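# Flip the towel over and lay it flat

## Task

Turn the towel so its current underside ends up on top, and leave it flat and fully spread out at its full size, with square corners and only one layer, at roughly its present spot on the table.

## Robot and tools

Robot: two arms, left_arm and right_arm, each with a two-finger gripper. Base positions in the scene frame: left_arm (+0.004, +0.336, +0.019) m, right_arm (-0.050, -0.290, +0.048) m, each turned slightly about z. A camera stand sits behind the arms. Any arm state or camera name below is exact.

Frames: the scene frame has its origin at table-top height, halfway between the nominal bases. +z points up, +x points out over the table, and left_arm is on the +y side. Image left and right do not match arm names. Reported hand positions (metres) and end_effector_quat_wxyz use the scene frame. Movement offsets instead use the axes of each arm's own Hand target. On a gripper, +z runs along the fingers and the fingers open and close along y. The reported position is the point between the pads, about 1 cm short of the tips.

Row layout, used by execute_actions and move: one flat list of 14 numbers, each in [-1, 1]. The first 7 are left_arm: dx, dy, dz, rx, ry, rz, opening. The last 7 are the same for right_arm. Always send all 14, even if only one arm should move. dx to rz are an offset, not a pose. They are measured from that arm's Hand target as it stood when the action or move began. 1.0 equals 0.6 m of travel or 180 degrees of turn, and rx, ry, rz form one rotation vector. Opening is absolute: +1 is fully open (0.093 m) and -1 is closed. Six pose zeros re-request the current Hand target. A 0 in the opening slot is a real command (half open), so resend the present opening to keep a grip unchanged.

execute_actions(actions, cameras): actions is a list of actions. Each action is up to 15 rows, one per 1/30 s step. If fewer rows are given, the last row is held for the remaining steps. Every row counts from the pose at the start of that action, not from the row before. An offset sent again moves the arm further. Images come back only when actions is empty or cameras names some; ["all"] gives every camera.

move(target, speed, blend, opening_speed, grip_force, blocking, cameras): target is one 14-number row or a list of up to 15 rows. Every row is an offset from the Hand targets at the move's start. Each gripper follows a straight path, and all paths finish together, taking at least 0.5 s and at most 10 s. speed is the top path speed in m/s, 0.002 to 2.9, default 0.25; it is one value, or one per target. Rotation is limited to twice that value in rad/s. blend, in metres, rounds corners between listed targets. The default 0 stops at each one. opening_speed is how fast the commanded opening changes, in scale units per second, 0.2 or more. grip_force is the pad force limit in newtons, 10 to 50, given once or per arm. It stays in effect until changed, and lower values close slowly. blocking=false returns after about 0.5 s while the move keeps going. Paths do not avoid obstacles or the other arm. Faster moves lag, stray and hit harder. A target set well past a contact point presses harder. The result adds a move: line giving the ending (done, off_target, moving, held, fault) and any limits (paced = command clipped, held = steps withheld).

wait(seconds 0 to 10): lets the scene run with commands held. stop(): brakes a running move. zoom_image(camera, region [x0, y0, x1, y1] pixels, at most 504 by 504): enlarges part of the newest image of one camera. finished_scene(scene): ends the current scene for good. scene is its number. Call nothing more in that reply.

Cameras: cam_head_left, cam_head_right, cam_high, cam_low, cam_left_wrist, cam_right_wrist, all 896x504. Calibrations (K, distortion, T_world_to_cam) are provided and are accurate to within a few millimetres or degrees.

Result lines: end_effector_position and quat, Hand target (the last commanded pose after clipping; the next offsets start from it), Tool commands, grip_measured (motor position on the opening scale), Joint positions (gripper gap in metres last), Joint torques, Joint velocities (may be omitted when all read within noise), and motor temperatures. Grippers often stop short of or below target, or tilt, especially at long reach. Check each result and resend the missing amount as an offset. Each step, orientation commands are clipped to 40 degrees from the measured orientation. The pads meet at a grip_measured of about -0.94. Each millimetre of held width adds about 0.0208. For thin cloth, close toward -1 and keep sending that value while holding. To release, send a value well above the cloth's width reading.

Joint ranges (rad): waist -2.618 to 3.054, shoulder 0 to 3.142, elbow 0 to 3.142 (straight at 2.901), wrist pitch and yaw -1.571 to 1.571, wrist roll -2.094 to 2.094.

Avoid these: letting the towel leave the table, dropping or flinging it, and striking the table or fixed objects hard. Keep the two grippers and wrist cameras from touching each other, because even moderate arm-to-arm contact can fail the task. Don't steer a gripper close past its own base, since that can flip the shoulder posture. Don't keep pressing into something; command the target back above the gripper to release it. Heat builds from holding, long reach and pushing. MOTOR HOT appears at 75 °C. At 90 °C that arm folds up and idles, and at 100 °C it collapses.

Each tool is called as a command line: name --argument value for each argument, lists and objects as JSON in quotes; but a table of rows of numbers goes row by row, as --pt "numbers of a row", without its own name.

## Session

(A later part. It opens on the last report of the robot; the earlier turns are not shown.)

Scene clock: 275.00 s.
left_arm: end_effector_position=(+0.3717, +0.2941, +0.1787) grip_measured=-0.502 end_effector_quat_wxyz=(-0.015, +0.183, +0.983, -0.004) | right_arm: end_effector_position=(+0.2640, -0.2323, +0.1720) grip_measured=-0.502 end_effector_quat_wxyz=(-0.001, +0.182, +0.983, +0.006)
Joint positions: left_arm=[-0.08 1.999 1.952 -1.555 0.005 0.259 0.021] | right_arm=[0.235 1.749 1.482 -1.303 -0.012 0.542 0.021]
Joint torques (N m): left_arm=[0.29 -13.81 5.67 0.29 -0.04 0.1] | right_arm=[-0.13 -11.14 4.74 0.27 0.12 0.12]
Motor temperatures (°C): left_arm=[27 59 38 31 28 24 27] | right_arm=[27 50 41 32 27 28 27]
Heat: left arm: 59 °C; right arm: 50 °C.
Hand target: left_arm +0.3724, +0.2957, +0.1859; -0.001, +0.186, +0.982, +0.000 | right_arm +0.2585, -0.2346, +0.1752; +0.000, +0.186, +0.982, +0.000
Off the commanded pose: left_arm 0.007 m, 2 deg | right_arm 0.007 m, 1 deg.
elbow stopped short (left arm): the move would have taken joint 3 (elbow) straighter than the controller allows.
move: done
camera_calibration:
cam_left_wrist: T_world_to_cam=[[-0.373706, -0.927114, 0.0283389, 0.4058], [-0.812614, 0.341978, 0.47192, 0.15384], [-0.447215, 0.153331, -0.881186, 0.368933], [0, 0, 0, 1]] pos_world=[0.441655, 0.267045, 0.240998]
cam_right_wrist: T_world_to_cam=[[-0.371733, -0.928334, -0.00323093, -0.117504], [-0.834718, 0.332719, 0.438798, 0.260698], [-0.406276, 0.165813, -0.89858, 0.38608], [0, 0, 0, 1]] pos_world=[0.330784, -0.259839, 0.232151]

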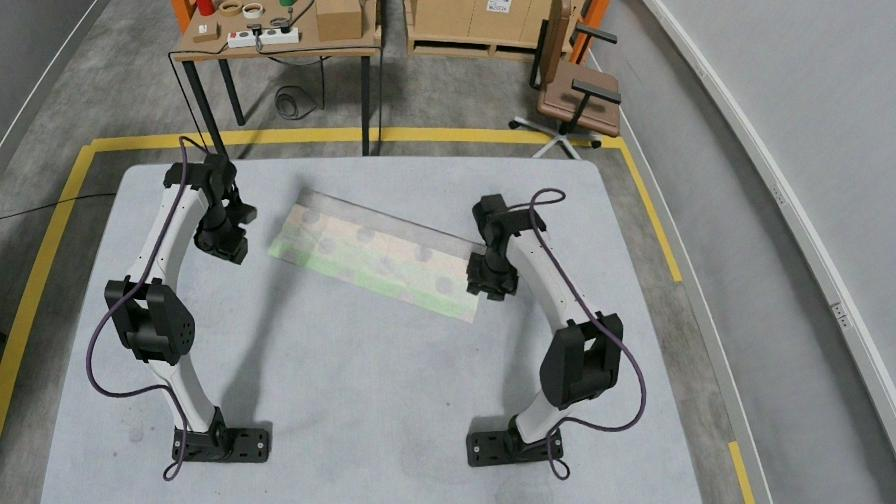

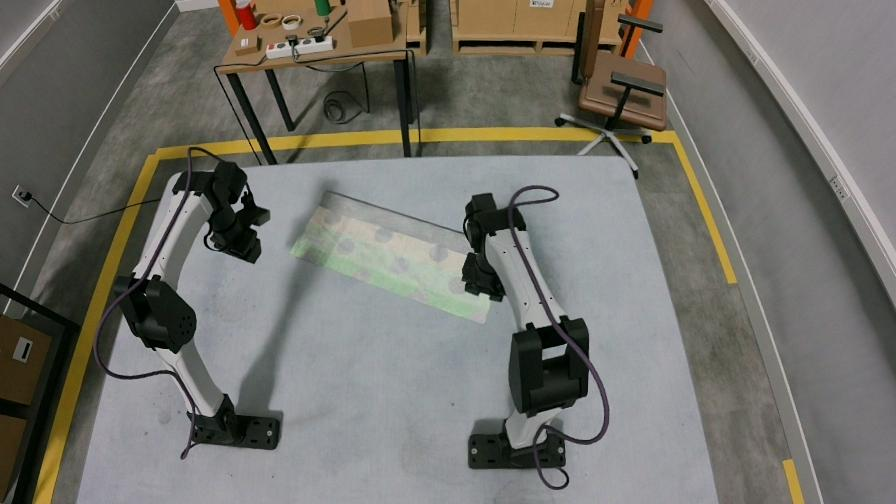

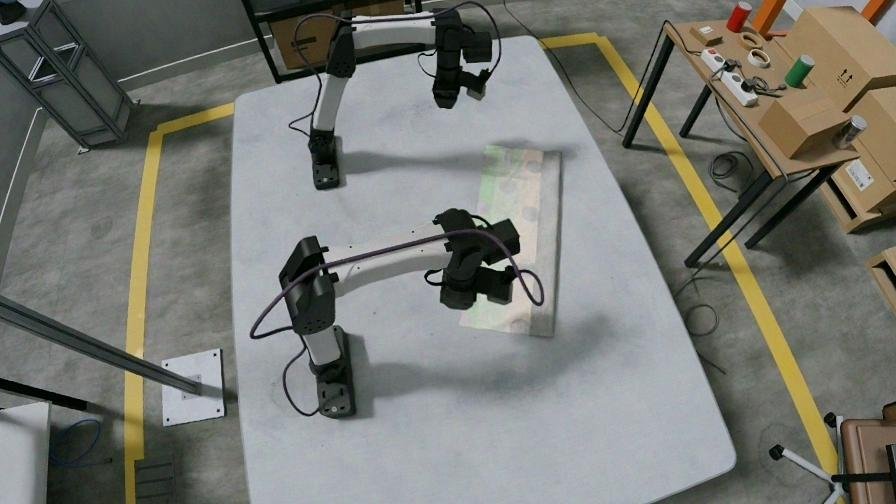

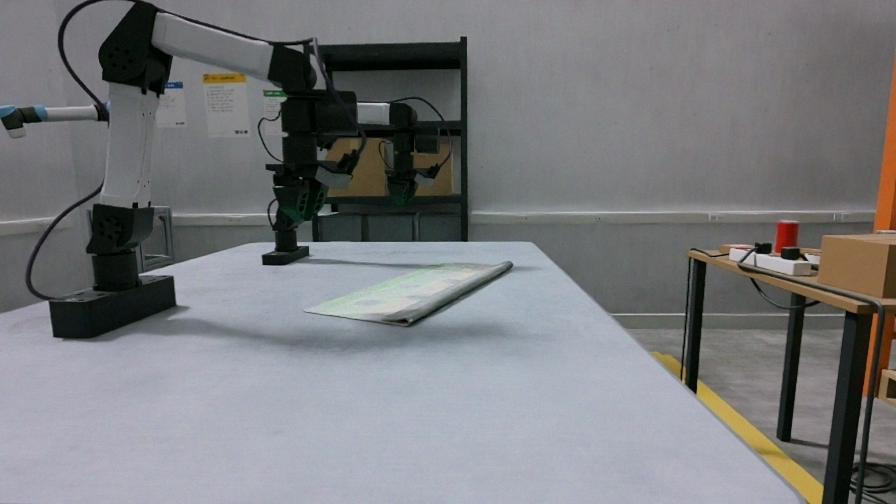

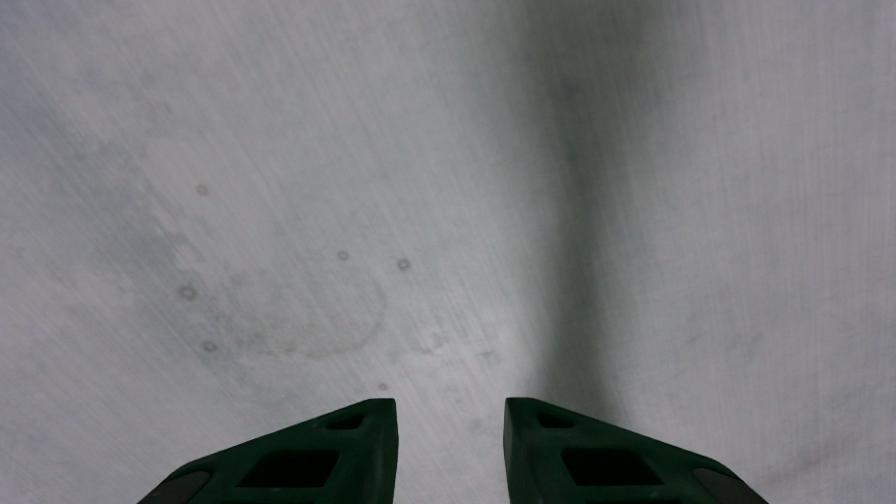

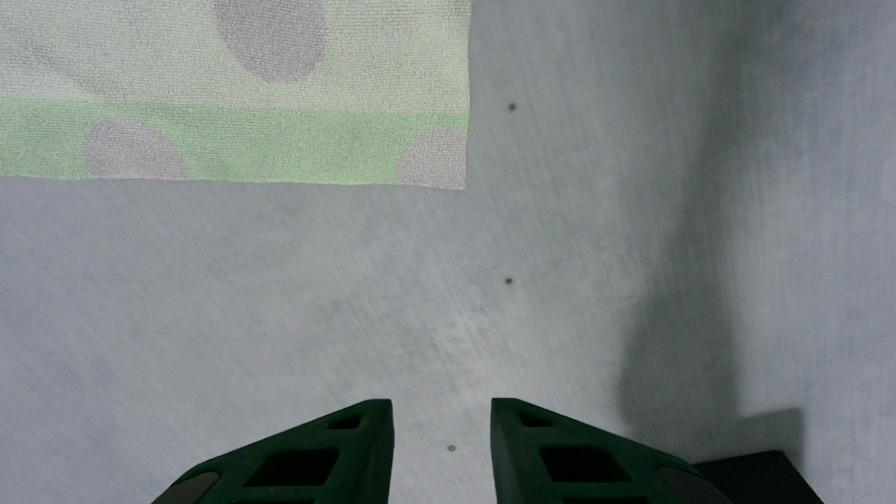

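move --target '[-0.202,0.006,0.17,0,0,0,-0.4,-0.003,0.018,0.2,0,0,0,-0.4]' --cameras '["cam_left_wrist","cam_right_wrist"]'

Scene clock: 301.83 s.
left_arm: end_effector_position=(+0.4854, +0.2558, +0.0899) grip_measured=-0.402 end_effector_quat_wxyz=(+0.006, +0.188, +0.982, -0.002) | right_arm: end_effector_position=(+0.2643, -0.2250, +0.0606) grip_measured=-0.402 end_effector_quat_wxyz=(+0.000, +0.184, +0.983, +0.007)
Joint positions: left_arm=[-0.132 2.54 2.502 -1.522 0.005 0.216 0.026] | right_arm=[0.257 1.853 1.153 -0.866 -0.012 0.568 0.026]
Joint torques (N m): left_arm=[-0.18 -13.3 8.42 0.21 -0.03 -0.08] | right_arm=[0.28 -8.5 4.71 0.57 0.16 0.17]
Motor temperatures (°C): left_arm=[27 61 37 30 28 24 27] | right_arm=[27 54 41 31 27 28 27]
Heat: left arm: 61 °C; right arm: 54 °C.
Hand target: left_arm +0.4864, +0.2547, +0.0837; -0.001, +0.186, +0.982, +0.000 | right_arm +0.2640, -0.2253, +0.0552; +0.000, +0.187, +0.982, +0.000
Off the commanded pose: left_arm 0.006 m, 1 deg | right_arm 0.005 m, 1 deg.
move: done
camera_calibration:
cam_left_wrist: T_world_to_cam=[[-0.384226, -0.923074, 0.0174637, 0.420291], [-0.827819, 0.352828, 0.436151, 0.309032], [-0.408762, 0.153124, -0.899704, 0.330414], [0, 0, 0, 1]] pos_world=[0.55237, 0.22833, 0.15515]
cam_right_wrist: T_world_to_cam=[[-0.375252, -0.926908, -0.00519446, -0.109507], [-0.834929, 0.33557, 0.436219, 0.30828], [-0.402592, 0.168029, -0.899826, 0.284384], [0, 0, 0, 1]] pos_world=[0.330789, -0.252737, 0.12085]
Images, in order (width x height): cam_left_wrist 896x504, cam_right_wrist 896x504.

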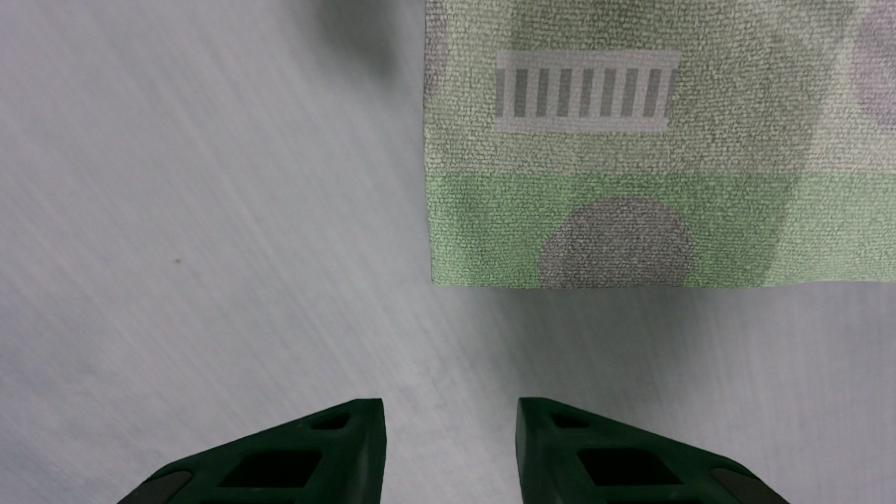

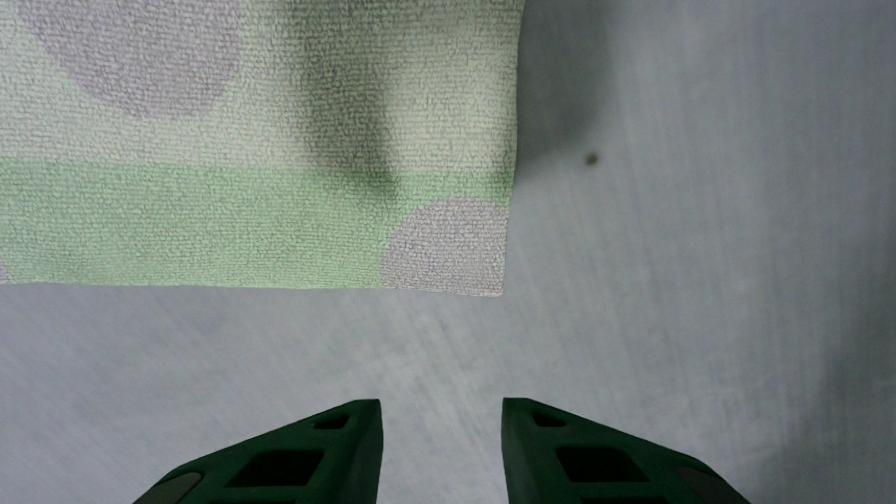

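move --pt "0.022 -0.029 0.05 0 0 0 -0.4 -0.005 0.0065 0.04 0 0 0 -0.4" --pt "0.022 -0.029 0.13 0 0 0 -0.4 -0.005 0.0065 0.099 0 0 0 -0.4" --pt "0.022 -0.029 0.13 0 0 0 -1 -0.005 0.0065 0.099 0 0 0 -1" --speed 0.1 --opening_speed 1.2 --cameras '["cam_left_wrist","cam_right_wrist"]'

Scene clock: 310.77 s.
left_arm: end_effector_position=(+0.4617, +0.2454, +0.0153) grip_measured=-0.986 end_effector_quat_wxyz=(-0.014, +0.188, +0.982, -0.001) | right_arm: end_effector_position=(+0.2698, -0.2219, +0.0100) grip_measured=-0.981 end_effector_quat_wxyz=(+0.001, +0.184, +0.983, +0.007)
Joint positions: left_arm=[-0.164 2.454 2.047 -1.191 0.002 0.184 0] | right_arm=[0.263 1.973 1.088 -0.678 -0.012 0.574 0]
Joint torques (N m): left_arm=[-0.05 -14.56 3.71 0.76 -0.02 -0.07] | right_arm=[0.34 -7.01 3.18 0.9 0.13 0.1]
Motor temperatures (°C): left_arm=[27 61 37 30 28 24 27] | right_arm=[27 53 41 31 27 28 27]
Heat: left arm: 61 °C; right arm: 53 °C.
Hand target: left_arm +0.4677, +0.2434, +0.0057; -0.001, +0.186, +0.982, +0.000 | right_arm +0.2683, -0.2226, -0.0042; +0.000, +0.186, +0.982, +0.000
Off the commanded pose: left_arm 0.011 m, 2 deg | right_arm 0.014 m, 1 deg.
move: off_target (left_arm, right_arm); target 3's new opening was sent with right_arm's hand 0.014 m and 1 deg from that target
camera_calibration:
cam_left_wrist: T_world_to_cam=[[-0.382412, -0.923714, 0.0226526, 0.402196], [-0.810897, 0.347257, 0.47102, 0.31868], [-0.442954, 0.161755, -0.881832, 0.268665], [0, 0, 0, 1]] pos_world=[0.531227, 0.217392, 0.0777019]
cam_right_wrist: T_world_to_cam=[[-0.375269, -0.926892, -0.0066492, -0.104848], [-0.83602, 0.335362, 0.434284, 0.334177], [-0.400304, 0.168532, -0.900752, 0.240215], [0, 0, 0, 1]] pos_world=[0.336191, -0.249737, 0.0705496]
Images, in order (width x height): cam_left_wrist 896x504, cam_right_wrist 896x504.

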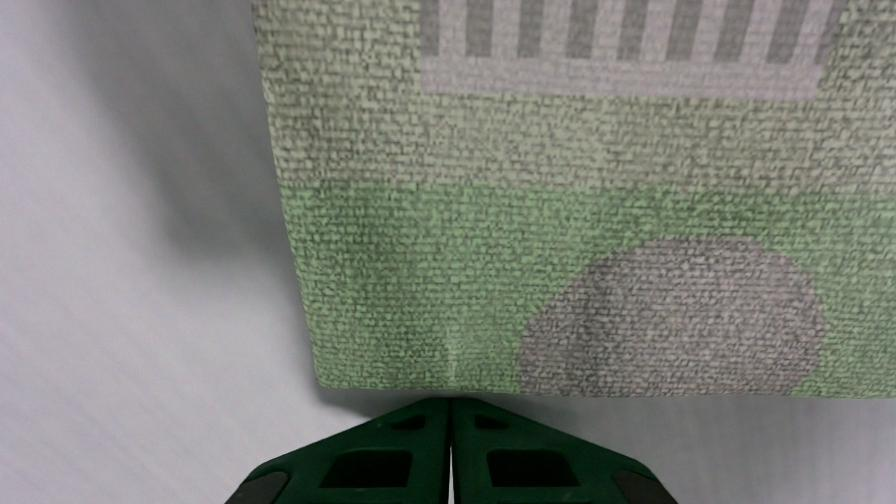

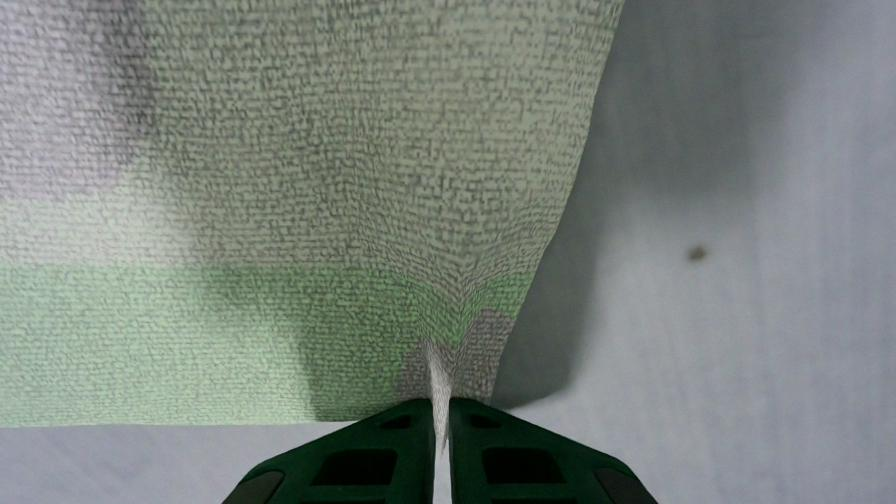

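move --pt "0 0 -0.02 0 0 0 -0.4 0 0 0 0 0 0 -1" --pt "-0.022 0 -0.02 0 0 0 -0.4 0 0 0 0 0 0 -1" --pt "-0.022 0 0.015 0 0 0 -0.4 0 0 0 0 0 0 -1" --pt "-0.022 0 0.015 0 0 0 -1 0 0 0 0 0 0 -1" --speed 0.1 --opening_speed 1.2 --cameras '["cam_left_wrist"]'

Scene clock: 318.20 s.
left_arm: end_effector_position=(+0.4797, +0.2381, +0.0165) grip_measured=-0.986 end_effector_quat_wxyz=(+0.008, +0.190, +0.982, -0.002) | right_arm: end_effector_position=(+0.2698, -0.2219, +0.0100) grip_measured=-0.981 end_effector_quat_wxyz=(+0.001, +0.184, +0.983, +0.007)
Joint positions: left_arm=[-0.171 2.496 2.129 -1.186 0.004 0.181 0] | right_arm=[0.263 1.973 1.088 -0.678 -0.012 0.574 0]
Joint torques (N m): left_arm=[0.16 -12.14 5.11 0.56 -0.04 -0.07] | right_arm=[0.08 -7.1 3.22 0.86 0.14 0.13]
Motor temperatures (°C): left_arm=[27 61 37 30 28 24 27] | right_arm=[27 52 40 31 27 28 27]
Heat: left arm: 61 °C; right arm: 52 °C.
Hand target: left_arm +0.4799, +0.2386, -0.0032; -0.001, +0.186, +0.982, +0.000 | right_arm +0.2683, -0.2226, -0.0042; +0.000, +0.186, +0.982, +0.000
Off the commanded pose: left_arm 0.020 m, 1 deg | right_arm 0.014 m, 1 deg.
move: off_target (left_arm, right_arm); target 4's new opening was sent with left_arm's hand 0.020 m and 1 deg from that target
camera_calibration:
cam_left_wrist: T_world_to_cam=[[-0.386419, -0.922183, 0.0160992, 0.40394], [-0.829243, 0.355011, 0.431651, 0.342889], [-0.403777, 0.153448, -0.901897, 0.262314], [0, 0, 0, 1]] pos_world=[0.546345, 0.210525, 0.0820682]
Images, in order (width x height): cam_left_wrist 896x504.

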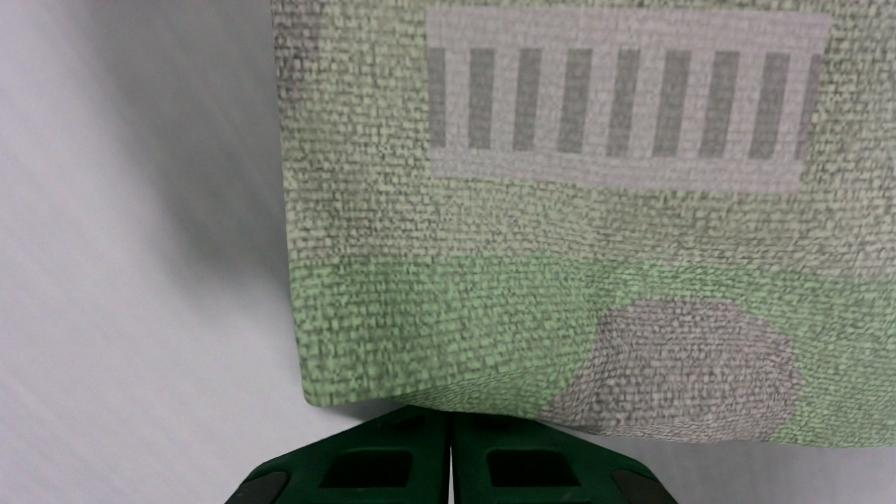

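move --target '[0,0,-0.08,0,0,0,-0.4,0,0,0,0,0,0,-1]' --speed 0.1 --cameras '["cam_left_wrist"]'

Scene clock: 322.00 s.
left_arm: end_effector_position=(+0.4786, +0.2423, +0.0458) grip_measured=-0.402 end_effector_quat_wxyz=(+0.000, +0.187, +0.982, +0.003) | right_arm: end_effector_position=(+0.2698, -0.2219, +0.0100) grip_measured=-0.981 end_effector_quat_wxyz=(+0.001, +0.184, +0.983, +0.007)
Joint positions: left_arm=[-0.166 2.496 2.245 -1.32 -0.007 0.18 0.026] | right_arm=[0.263 1.973 1.088 -0.678 -0.012 0.574 0]
Joint torques (N m): left_arm=[-0.21 -14.3 8.5 0.19 0.05 -0.06] | right_arm=[0.18 -7.09 3.23 0.88 0.14 0.14]
Motor temperatures (°C): left_arm=[27 62 38 30 28 24 27] | right_arm=[27 52 40 31 27 28 27]
Heat: left arm: 62 °C; right arm: 52 °C.
Hand target: left_arm +0.4800, +0.2386, +0.0448; +0.000, +0.186, +0.982, +0.000 | right_arm +0.2683, -0.2226, -0.0042; +0.000, +0.186, +0.982, +0.000
Off the commanded pose: left_arm 0.004 m, 0 deg | right_arm 0.014 m, 1 deg.
move: off_target (right_arm)
camera_calibration:
cam_left_wrist: T_world_to_cam=[[-0.38155, -0.924313, 0.00808388, 0.405527], [-0.824962, 0.344457, 0.448092, 0.327619], [-0.416962, 0.1643, -0.893951, 0.290933], [0, 0, 0, 1]] pos_world=[0.54631, 0.214183, 0.109999]
Images, in order (width x height): cam_left_wrist 896x504.

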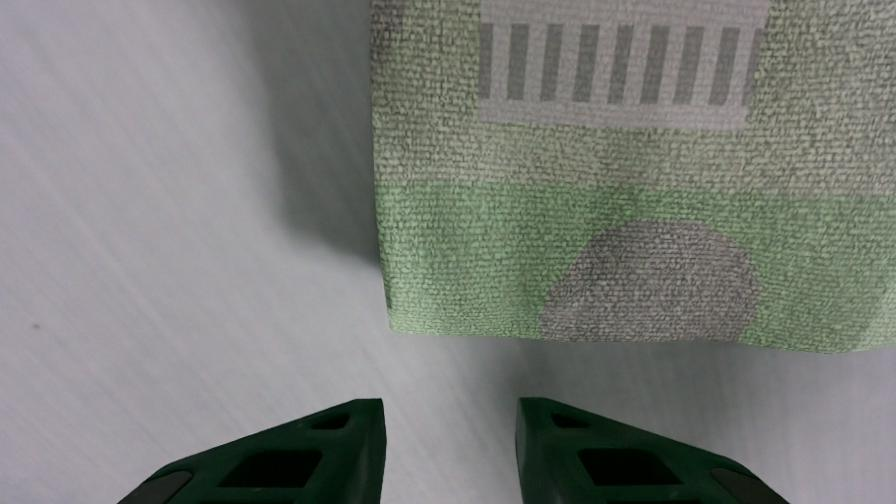

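move --pt "-0.022 -0.004 0.0 0 0 0 -0.4 0 0 0 0 0 0 -1" --pt "-0.022 -0.004 0.082 0 0 0 -0.4 0 0 0 0 0 0 -1" --pt "-0.022 -0.004 0.082 0 0 0 -1 0 0 0 0 0 0 -1" --speed 0.1 --opening_speed 1.2 --cameras '["cam_left_wrist"]'

Scene clock: 330.43 s.
left_arm: end_effector_position=(+0.4874, +0.2346, +0.0177) grip_measured=-0.980 end_effector_quat_wxyz=(-0.002, +0.188, +0.982, +0.002) | right_arm: end_effector_position=(+0.2698, -0.2219, +0.0100) grip_measured=-0.981 end_effector_quat_wxyz=(+0.001, +0.184, +0.983, +0.007)
Joint positions: left_arm=[-0.177 2.574 2.279 -1.28 -0.004 0.172 0] | right_arm=[0.263 1.973 1.088 -0.678 -0.012 0.574 0]
Joint torques (N m): left_arm=[-0.08 -13.15 3.38 0.84 0.04 -0.08] | right_arm=[0.17 -7.1 3.1 0.9 0.17 0.09]
Motor temperatures (°C): left_arm=[27 64 38 29 28 24 27] | right_arm=[27 51 39 31 27 28 27]
Heat: left arm: 64 °C; right arm: 51 °C.
Hand target: left_arm +0.4913, +0.2316, -0.0044; -0.001, +0.186, +0.982, +0.000 | right_arm +0.2683, -0.2226, -0.0042; +0.000, +0.186, +0.982, +0.000
Off the commanded pose: left_arm 0.023 m, 0 deg | right_arm 0.014 m, 1 deg.
move: off_target (left_arm, right_arm); target 3's new opening was sent with left_arm's hand 0.023 m and 1 deg from that target
camera_calibration:
cam_left_wrist: T_world_to_cam=[[-0.383995, -0.923252, 0.0123566, 0.402871], [-0.821521, 0.347731, 0.45187, 0.347548], [-0.421487, 0.163365, -0.891998, 0.273104], [0, 0, 0, 1]] pos_world=[0.555328, 0.206483, 0.0815833]
Images, in order (width x height): cam_left_wrist 896x504.

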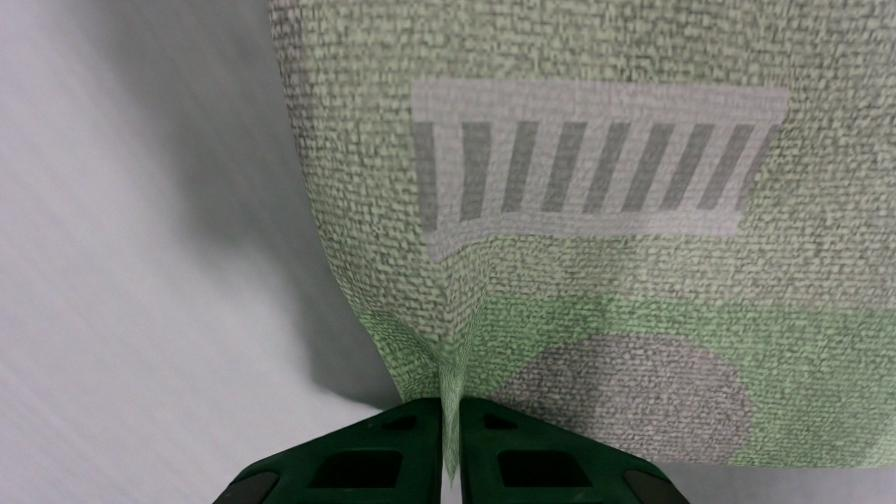

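move --pt "0.05 0 -0.15 0 0 0 -1 0.05 0 -0.15 0 0 0 -1" --pt "0.283 0 -0.557 0 0 0 -1 0.247 0.003 -0.557 0 0 0 -1" --pt "0.283 0 -0.49 0 0 0 -1 0.247 0.003 -0.49 0 0 0 -1" --speed 0.2 --blend '[0.03,0,0]' --cameras '["cam_high","cam_low"]'

Scene clock: 351.00 s.
left_arm: end_effector_position=(+0.3306, +0.2916, +0.2933) grip_measured=-0.980 end_effector_quat_wxyz=(+0.146, +0.184, +0.972, +0.007) | right_arm: end_effector_position=(+0.1339, -0.1638, +0.2944) grip_measured=-0.981 end_effector_quat_wxyz=(+0.091, +0.182, +0.974, +0.098)
Joint positions: left_arm=[-0.103 1.658 1.96 -1.58 0.002 0.241 0] | right_arm=[0.652 1.244 1.486 -1.544 -0.012 0.962 0]
Joint torques (N m): left_arm=[0.65 -6.43 5.68 0.85 0 0.06] | right_arm=[0.12 -2.54 4.6 0.83 0.16 0.12]
Motor temperatures (°C): left_arm=[27 64 37 30 28 24 27] | right_arm=[27 50 39 31 27 28 27]
Heat: left arm: 64 °C; right arm: 50 °C.
Hand target: left_arm +0.3337, +0.2935, +0.2897; -0.001, +0.186, +0.982, +0.000 | right_arm +0.1312, -0.1668, +0.2899; +0.000, +0.186, +0.982, +0.000
Off the commanded pose: left_arm 0.005 m, 17 deg | right_arm 0.006 m, 15 deg.
joint read past its limit (left arm) — joint 4 (wrist pitch), lower limit.
joint sent to its limit (left arm) — joint 4 (wrist pitch), lower limit. The joint targets are off in orientation, not in position.
joint sent to its limit (right arm) — joint 4 (wrist pitch), lower limit. The joint targets are off in orientation, not in position.
move: off_target (left_arm, right_arm)
Images, in order (width x height): cam_high 896x504, cam_low 896x504.

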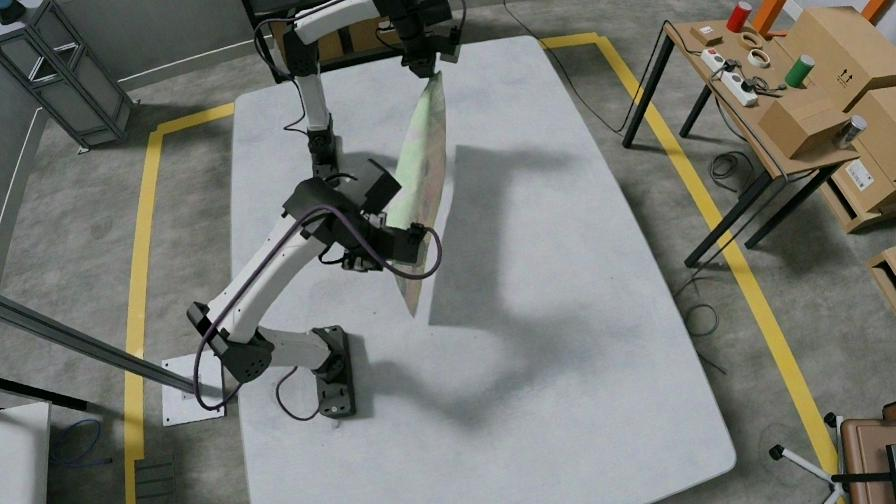

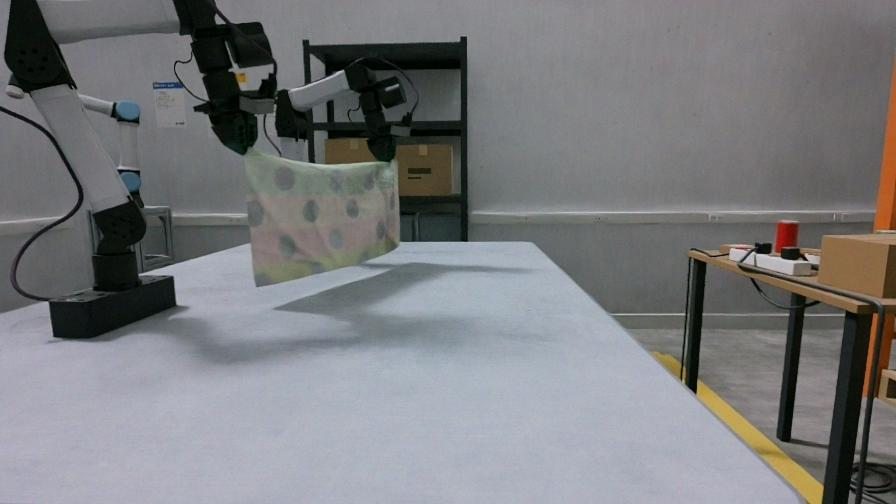

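move --pt "-0.133 -0.005 0.066 0 0 0 -1 -0.134 -0.0055 0.066 0 0 0 -1" --pt "-0.25 -0.0045 0.2 0 0 0 -1 -0.25 -0.015 0.2 0 0 0 -1" --pt "-0.333 -0.003 0.35 0 0 0 -1 -0.334 -0.0235 0.35 0 0 0 -1" --pt "-0.366 -0.004 0.433 0 0 0 -1 -0.367 -0.025 0.433 0 0 0 -1" --pt "-0.5 -0.0095 0.47 0 0 0 -1 -0.5 -0.03 0.47 0 0 0 -1" --speed 0.2 --blend '[0.03,0.03,0.02,0.02,0]' --cameras '["cam_head_right","cam_low","cam_left_wrist","cam_right_wrist"]'

Scene clock: 361.43 s.
left_arm: end_effector_position=(+0.6054, +0.1792, +0.0277) grip_measured=-0.980 end_effector_quat_wxyz=(+0.207, +0.186, +0.960, -0.017) | right_arm: end_effector_position=(+0.4056, -0.2893, +0.0158) grip_measured=-0.981 end_effector_quat_wxyz=(+0.013, +0.189, +0.982, +0.010)
Joint positions: left_arm=[-0.222 2.89 2.854 -1.118 0.008 0.129 0] | right_arm=[0.056 2.38 1.796 -0.957 -0.014 0.376 0]
Joint torques (N m): left_arm=[-0.01 -13.72 8.14 1.28 -0.08 -0.09] | right_arm=[-0.66 -11.92 7.19 0.26 0.15 -0.04]
Motor temperatures (°C): left_arm=[27 59 38 30 28 24 27] | right_arm=[27 49 39 31 27 28 27]
Heat: left arm: 59 °C; right arm: 49 °C.
Hand target: left_arm +0.6104, +0.1784, +0.0074; -0.001, +0.186, +0.982, +0.000 | right_arm +0.4036, -0.2933, +0.0077; +0.000, +0.186, +0.982, +0.000
Off the commanded pose: left_arm 0.021 m, 24 deg | right_arm 0.009 m, 2 deg.
elbow stopped short (left arm): the move would have taken joint 3 (elbow) straighter than the controller allows.
move: off_target (left_arm)
camera_calibration:
cam_left_wrist: T_world_to_cam=[[-0.383569, -0.922765, -0.0371515, 0.397866], [-0.922987, 0.381684, 0.0491117, 0.525711], [-0.0311384, 0.0531281, -0.998102, 0.127236], [0, 0, 0, 1]] pos_world=[0.641795, 0.159721, 0.115958]
cam_right_wrist: T_world_to_cam=[[-0.383458, -0.923424, -0.0157603, -0.111868], [-0.842925, 0.342955, 0.41456, 0.473056], [-0.37741, 0.172251, -0.909885, 0.303023], [0, 0, 0, 1]] pos_world=[0.470218, -0.317734, 0.0778427]
Images, in order (width x height): cam_head_right 896x504, cam_low 896x504, cam_left_wrist 896x504, cam_right_wrist 896x504.

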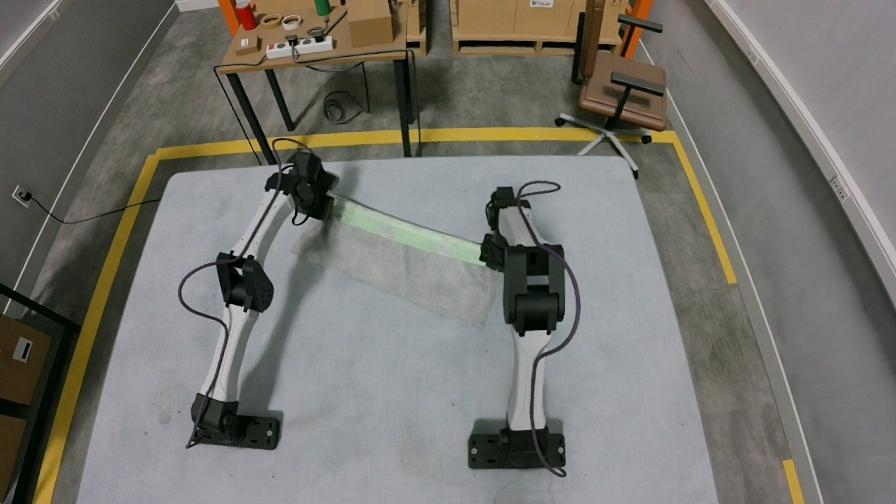

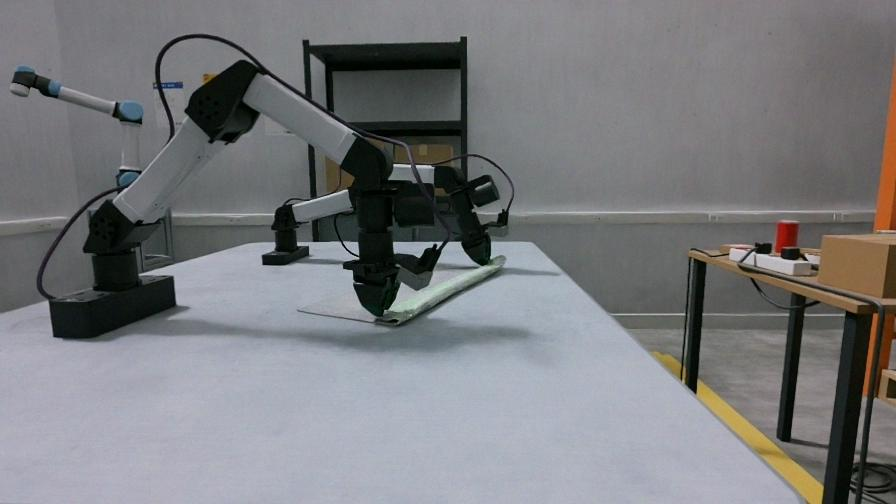

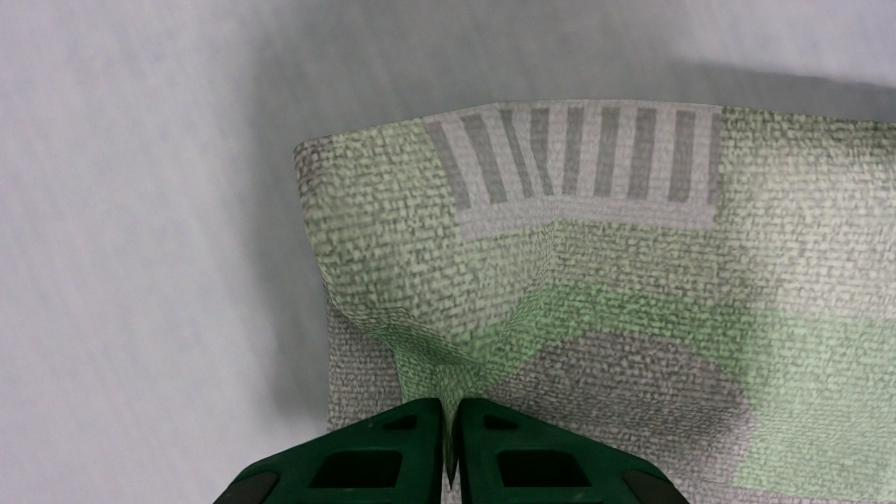

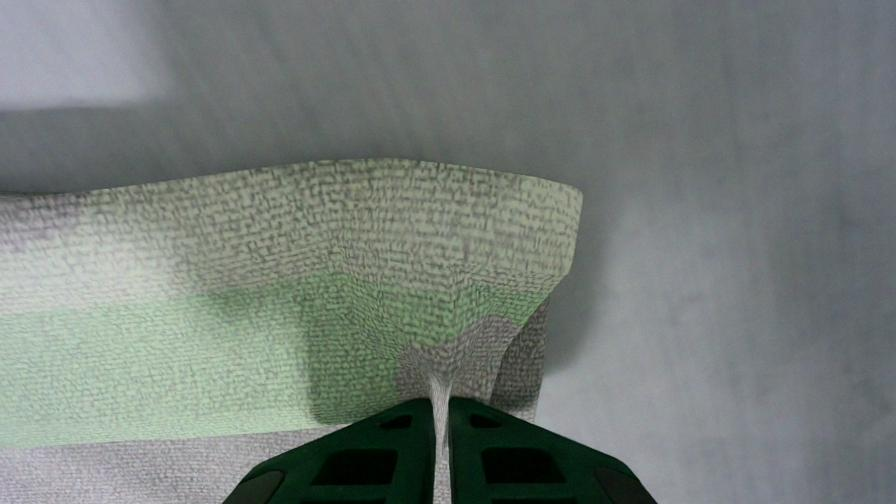

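move --pt "0.033 0 -0.2 0 -0.1 0 -1 0.033 0 -0.2 0 -0.1 0 -1" --pt "0.1 0 -0.5 0 -0.22 0 -1 0.1 0 -0.5 0 -0.22 0 -1" --speed 0.2 --blend '[0.03,0]' --cameras '["cam_low"]'

move --pt "0 0 0.04 0 0 0 -1 0 0 0.04 0 0 0 -1" --pt "0.205 0 0.19 0 0.02 0 -1 0.205 0 0.19 0 0.02 0 -1" --pt "0.33 0 0.33 0 0.07 0 -1 0.33 0 0.33 0 0.07 0 -1" --pt "0.41 0 0.43 0 0.12 0 -1 0.41 0 0.43 0 0.12 0 -1" --pt "0.475 0 0.49 0 0.16 0 -1 0.475 0 0.49 0 0.16 0 -1" --speed 0.2 --blend '[0.01,0.03,0.03,0.02,0]' --cameras '["cam_head_right","cam_low","cam_left_wrist","cam_right_wrist"]'

Scene clock: 389.17 s.
left_arm: end_effector_position=(+0.5565, +0.1943, +0.2768) grip_measured=-0.980 end_effector_quat_wxyz=(+0.335, +0.180, +0.923, -0.065) | right_arm: end_effector_position=(+0.3499, -0.2668, +0.2929) grip_measured=-0.981 end_effector_quat_wxyz=(+0.317, +0.166, +0.932, -0.055)
Joint positions: left_arm=[-0.189 2.424 2.857 -1.315 0.107 0.129 0] | right_arm=[0.249 1.586 1.599 -1 0.316 0.445 0]
Joint torques (N m): left_arm=[0.91 -19.44 7.05 1.57 0.04 -0.09] | right_arm=[-0.03 -9.95 8.25 1.48 0.59 0.14]
Motor temperatures (°C): left_arm=[27 69 40 32 28 24 28] | right_arm=[27 55 44 30 27 28 27]
Heat: left arm: 69 °C; right arm: 55 °C.
Hand target: left_arm +0.5549, +0.2004, +0.3075; +0.332, +0.175, +0.925, -0.063 | right_arm +0.3480, -0.2715, +0.3079; +0.333, +0.176, +0.924, -0.063
Off the commanded pose: left_arm 0.031 m, 1 deg | right_arm 0.016 m, 2 deg.
elbow stopped short (left arm): the move would have taken joint 3 (elbow) straighter than the controller allows.
move: off_target (left_arm, right_arm)
Images, in order (width x height): cam_low 896x504.

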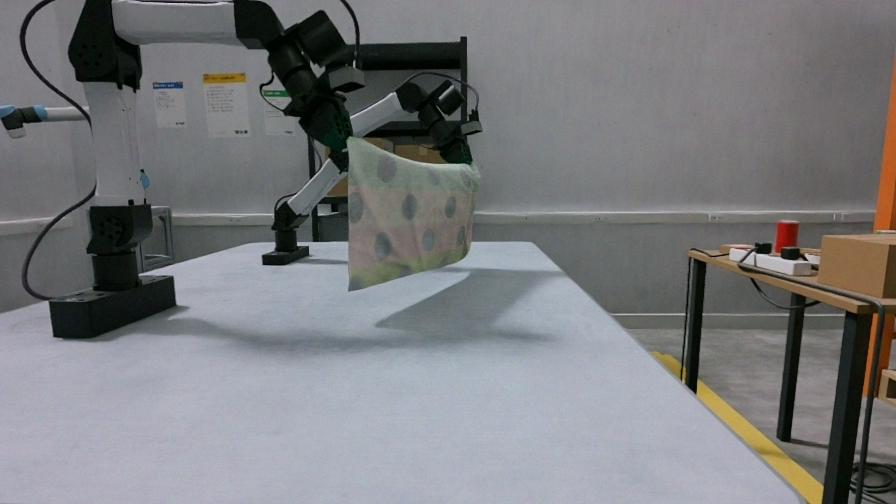

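Scene clock: 391.93 s.
left_arm: end_effector_position=(+0.5501, +0.2000, +0.0144) grip_measured=-0.980 end_effector_quat_wxyz=(+0.194, +0.185, +0.962, -0.044) | right_arm: end_effector_position=(+0.3440, -0.2623, +0.0053) grip_measured=-0.981 end_effector_quat_wxyz=(+0.194, +0.185, +0.962, -0.040)
Joint positions: left_arm=[-0.191 2.457 1.97 -0.69 0.075 0.145 0] | right_arm=[0.217 1.993 1.003 -0.236 0.206 0.502 0]
Joint torques (N m): left_arm=[-0.02 0.38 1.35 1.09 -0.37 0.1] | right_arm=[-2.7 10.02 0.9 2.06 -1.1 0.11]
Motor temperatures (°C): left_arm=[27 69 40 32 28 24 28] | right_arm=[27 55 43 30 27 28 27]
Heat: left arm: 69 °C; right arm: 55 °C.
Hand target: left_arm +0.5244, +0.2122, -0.1007; +0.092, +0.186, +0.978, -0.018 | right_arm +0.3177, -0.2595, -0.1005; +0.092, +0.186, +0.978, -0.017
Off the commanded pose: left_arm 0.119 m, 12 deg | right_arm 0.109 m, 12 deg.
elbow stopped short (left arm): the move would have taken joint 3 (elbow) straighter than the controller allows.
move: off_target (left_arm, right_arm)
camera_calibration:
cam_left_wrist: T_world_to_cam=[[-0.39235, -0.919569, 0.0213027, 0.398729], [-0.917486, 0.392899, 0.0620396, 0.462016], [-0.0654195, 0.00479634, -0.997846, 0.139608], [0, 0, 0, 1]] pos_world=[0.589468, 0.184463, 0.10215]
cam_right_wrist: T_world_to_cam=[[-0.387223, -0.921951, 0.00810611, -0.109145], [-0.920694, 0.38713, 0.0495166, 0.456606], [-0.04879, 0.0117107, -0.99874, 0.110866], [0, 0, 0, 1]] pos_world=[0.38354, -0.278691, 0.0890015]
Images, in order (width x height): cam_head_right 896x504, cam_low 896x504, cam_left_wrist 896x504, cam_right_wrist 896x504.

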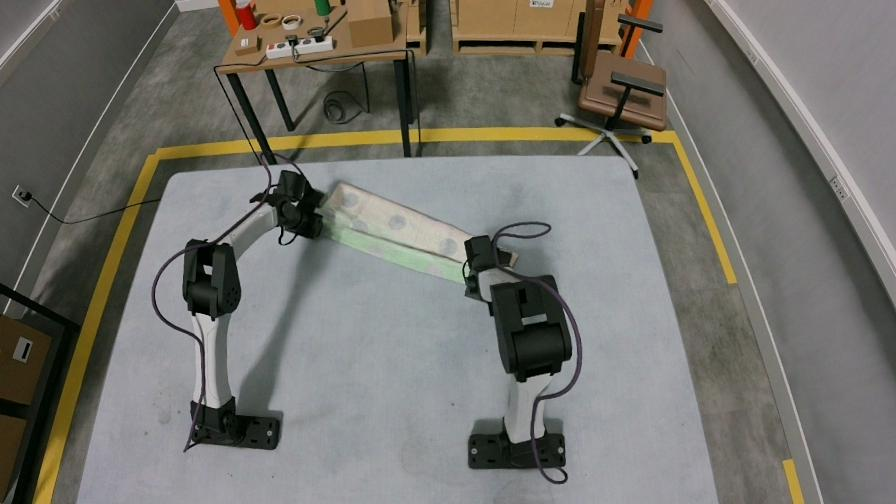

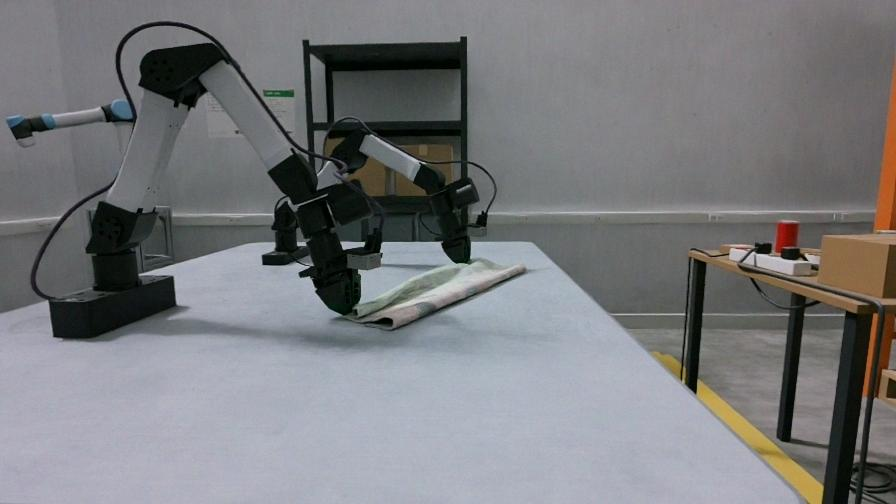

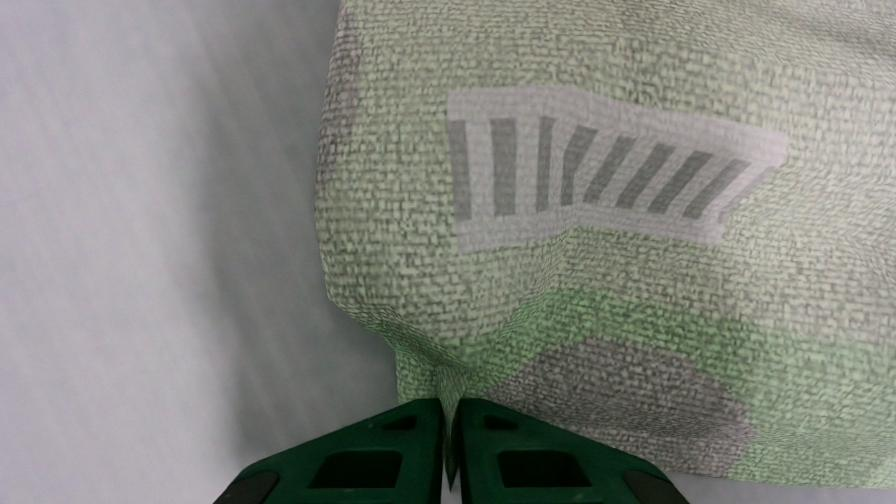

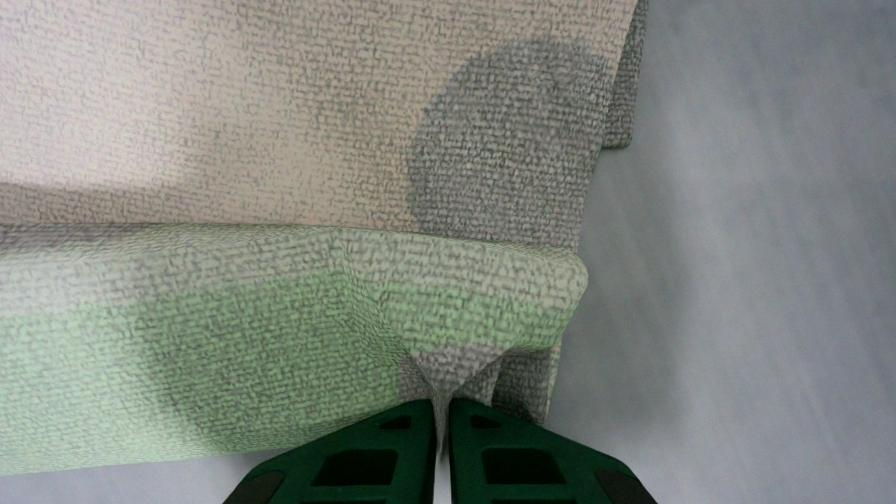

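move --pt "-0.037 0 -0.196 0 0 0 -1 -0.037 0 -0.196 0 0 0 -1" --pt "-0.028 0 -0.656 0 0.06 0 -1 -0.028 0 -0.656 0 0.06 0 -1" --speed 0.2 --blend '[0.03,0]' --cameras '["cam_low"]'

Scene clock: 405.50 s.
left_arm: end_effector_position=(+0.4727, +0.2242, +0.2692) grip_measured=-0.980 end_effector_quat_wxyz=(+0.202, +0.184, +0.962, -0.021) | right_arm: end_effector_position=(+0.2685, -0.2399, +0.2801) grip_measured=-0.981 end_effector_quat_wxyz=(+0.084, +0.181, +0.979, +0.027)
Joint positions: left_arm=[-0.193 2.247 2.661 -1.577 0.028 0.148 0] | right_arm=[0.218 1.67 1.816 -1.54 0.005 0.524 0]
Joint torques (N m): left_arm=[1.02 -16.59 7.09 1.01 -0.14 0.05] | right_arm=[-0.06 -9.43 6.82 0.61 0 0.16]
Motor temperatures (°C): left_arm=[27 60 38 31 28 24 28] | right_arm=[27 53 41 31 27 28 27]
Heat: left arm: 60 °C; right arm: 53 °C.
Hand target: left_arm +0.4717, +0.2332, +0.2891; -0.001, +0.186, +0.982, +0.000 | right_arm +0.2647, -0.2388, +0.2894; +0.000, +0.186, +0.982, +0.000
Off the commanded pose: left_arm 0.022 m, 23 deg | right_arm 0.010 m, 10 deg.
joint read past its limit (left arm) — joint 4 (wrist pitch), lower limit.
joint sent to its limit (left arm) — joint 4 (wrist pitch), lower limit. The joint targets are off in orientation, not in position.
joint sent to its limit (right arm) — joint 4 (wrist pitch), lower limit. The joint targets are off in orientation, not in position.
move: off_target (left_arm, right_arm)
Images, in order (width x height): cam_low 896x504.

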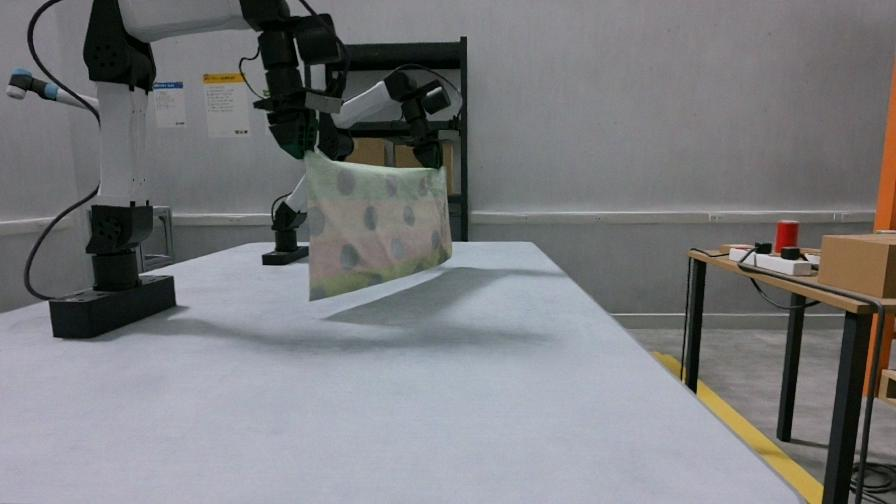

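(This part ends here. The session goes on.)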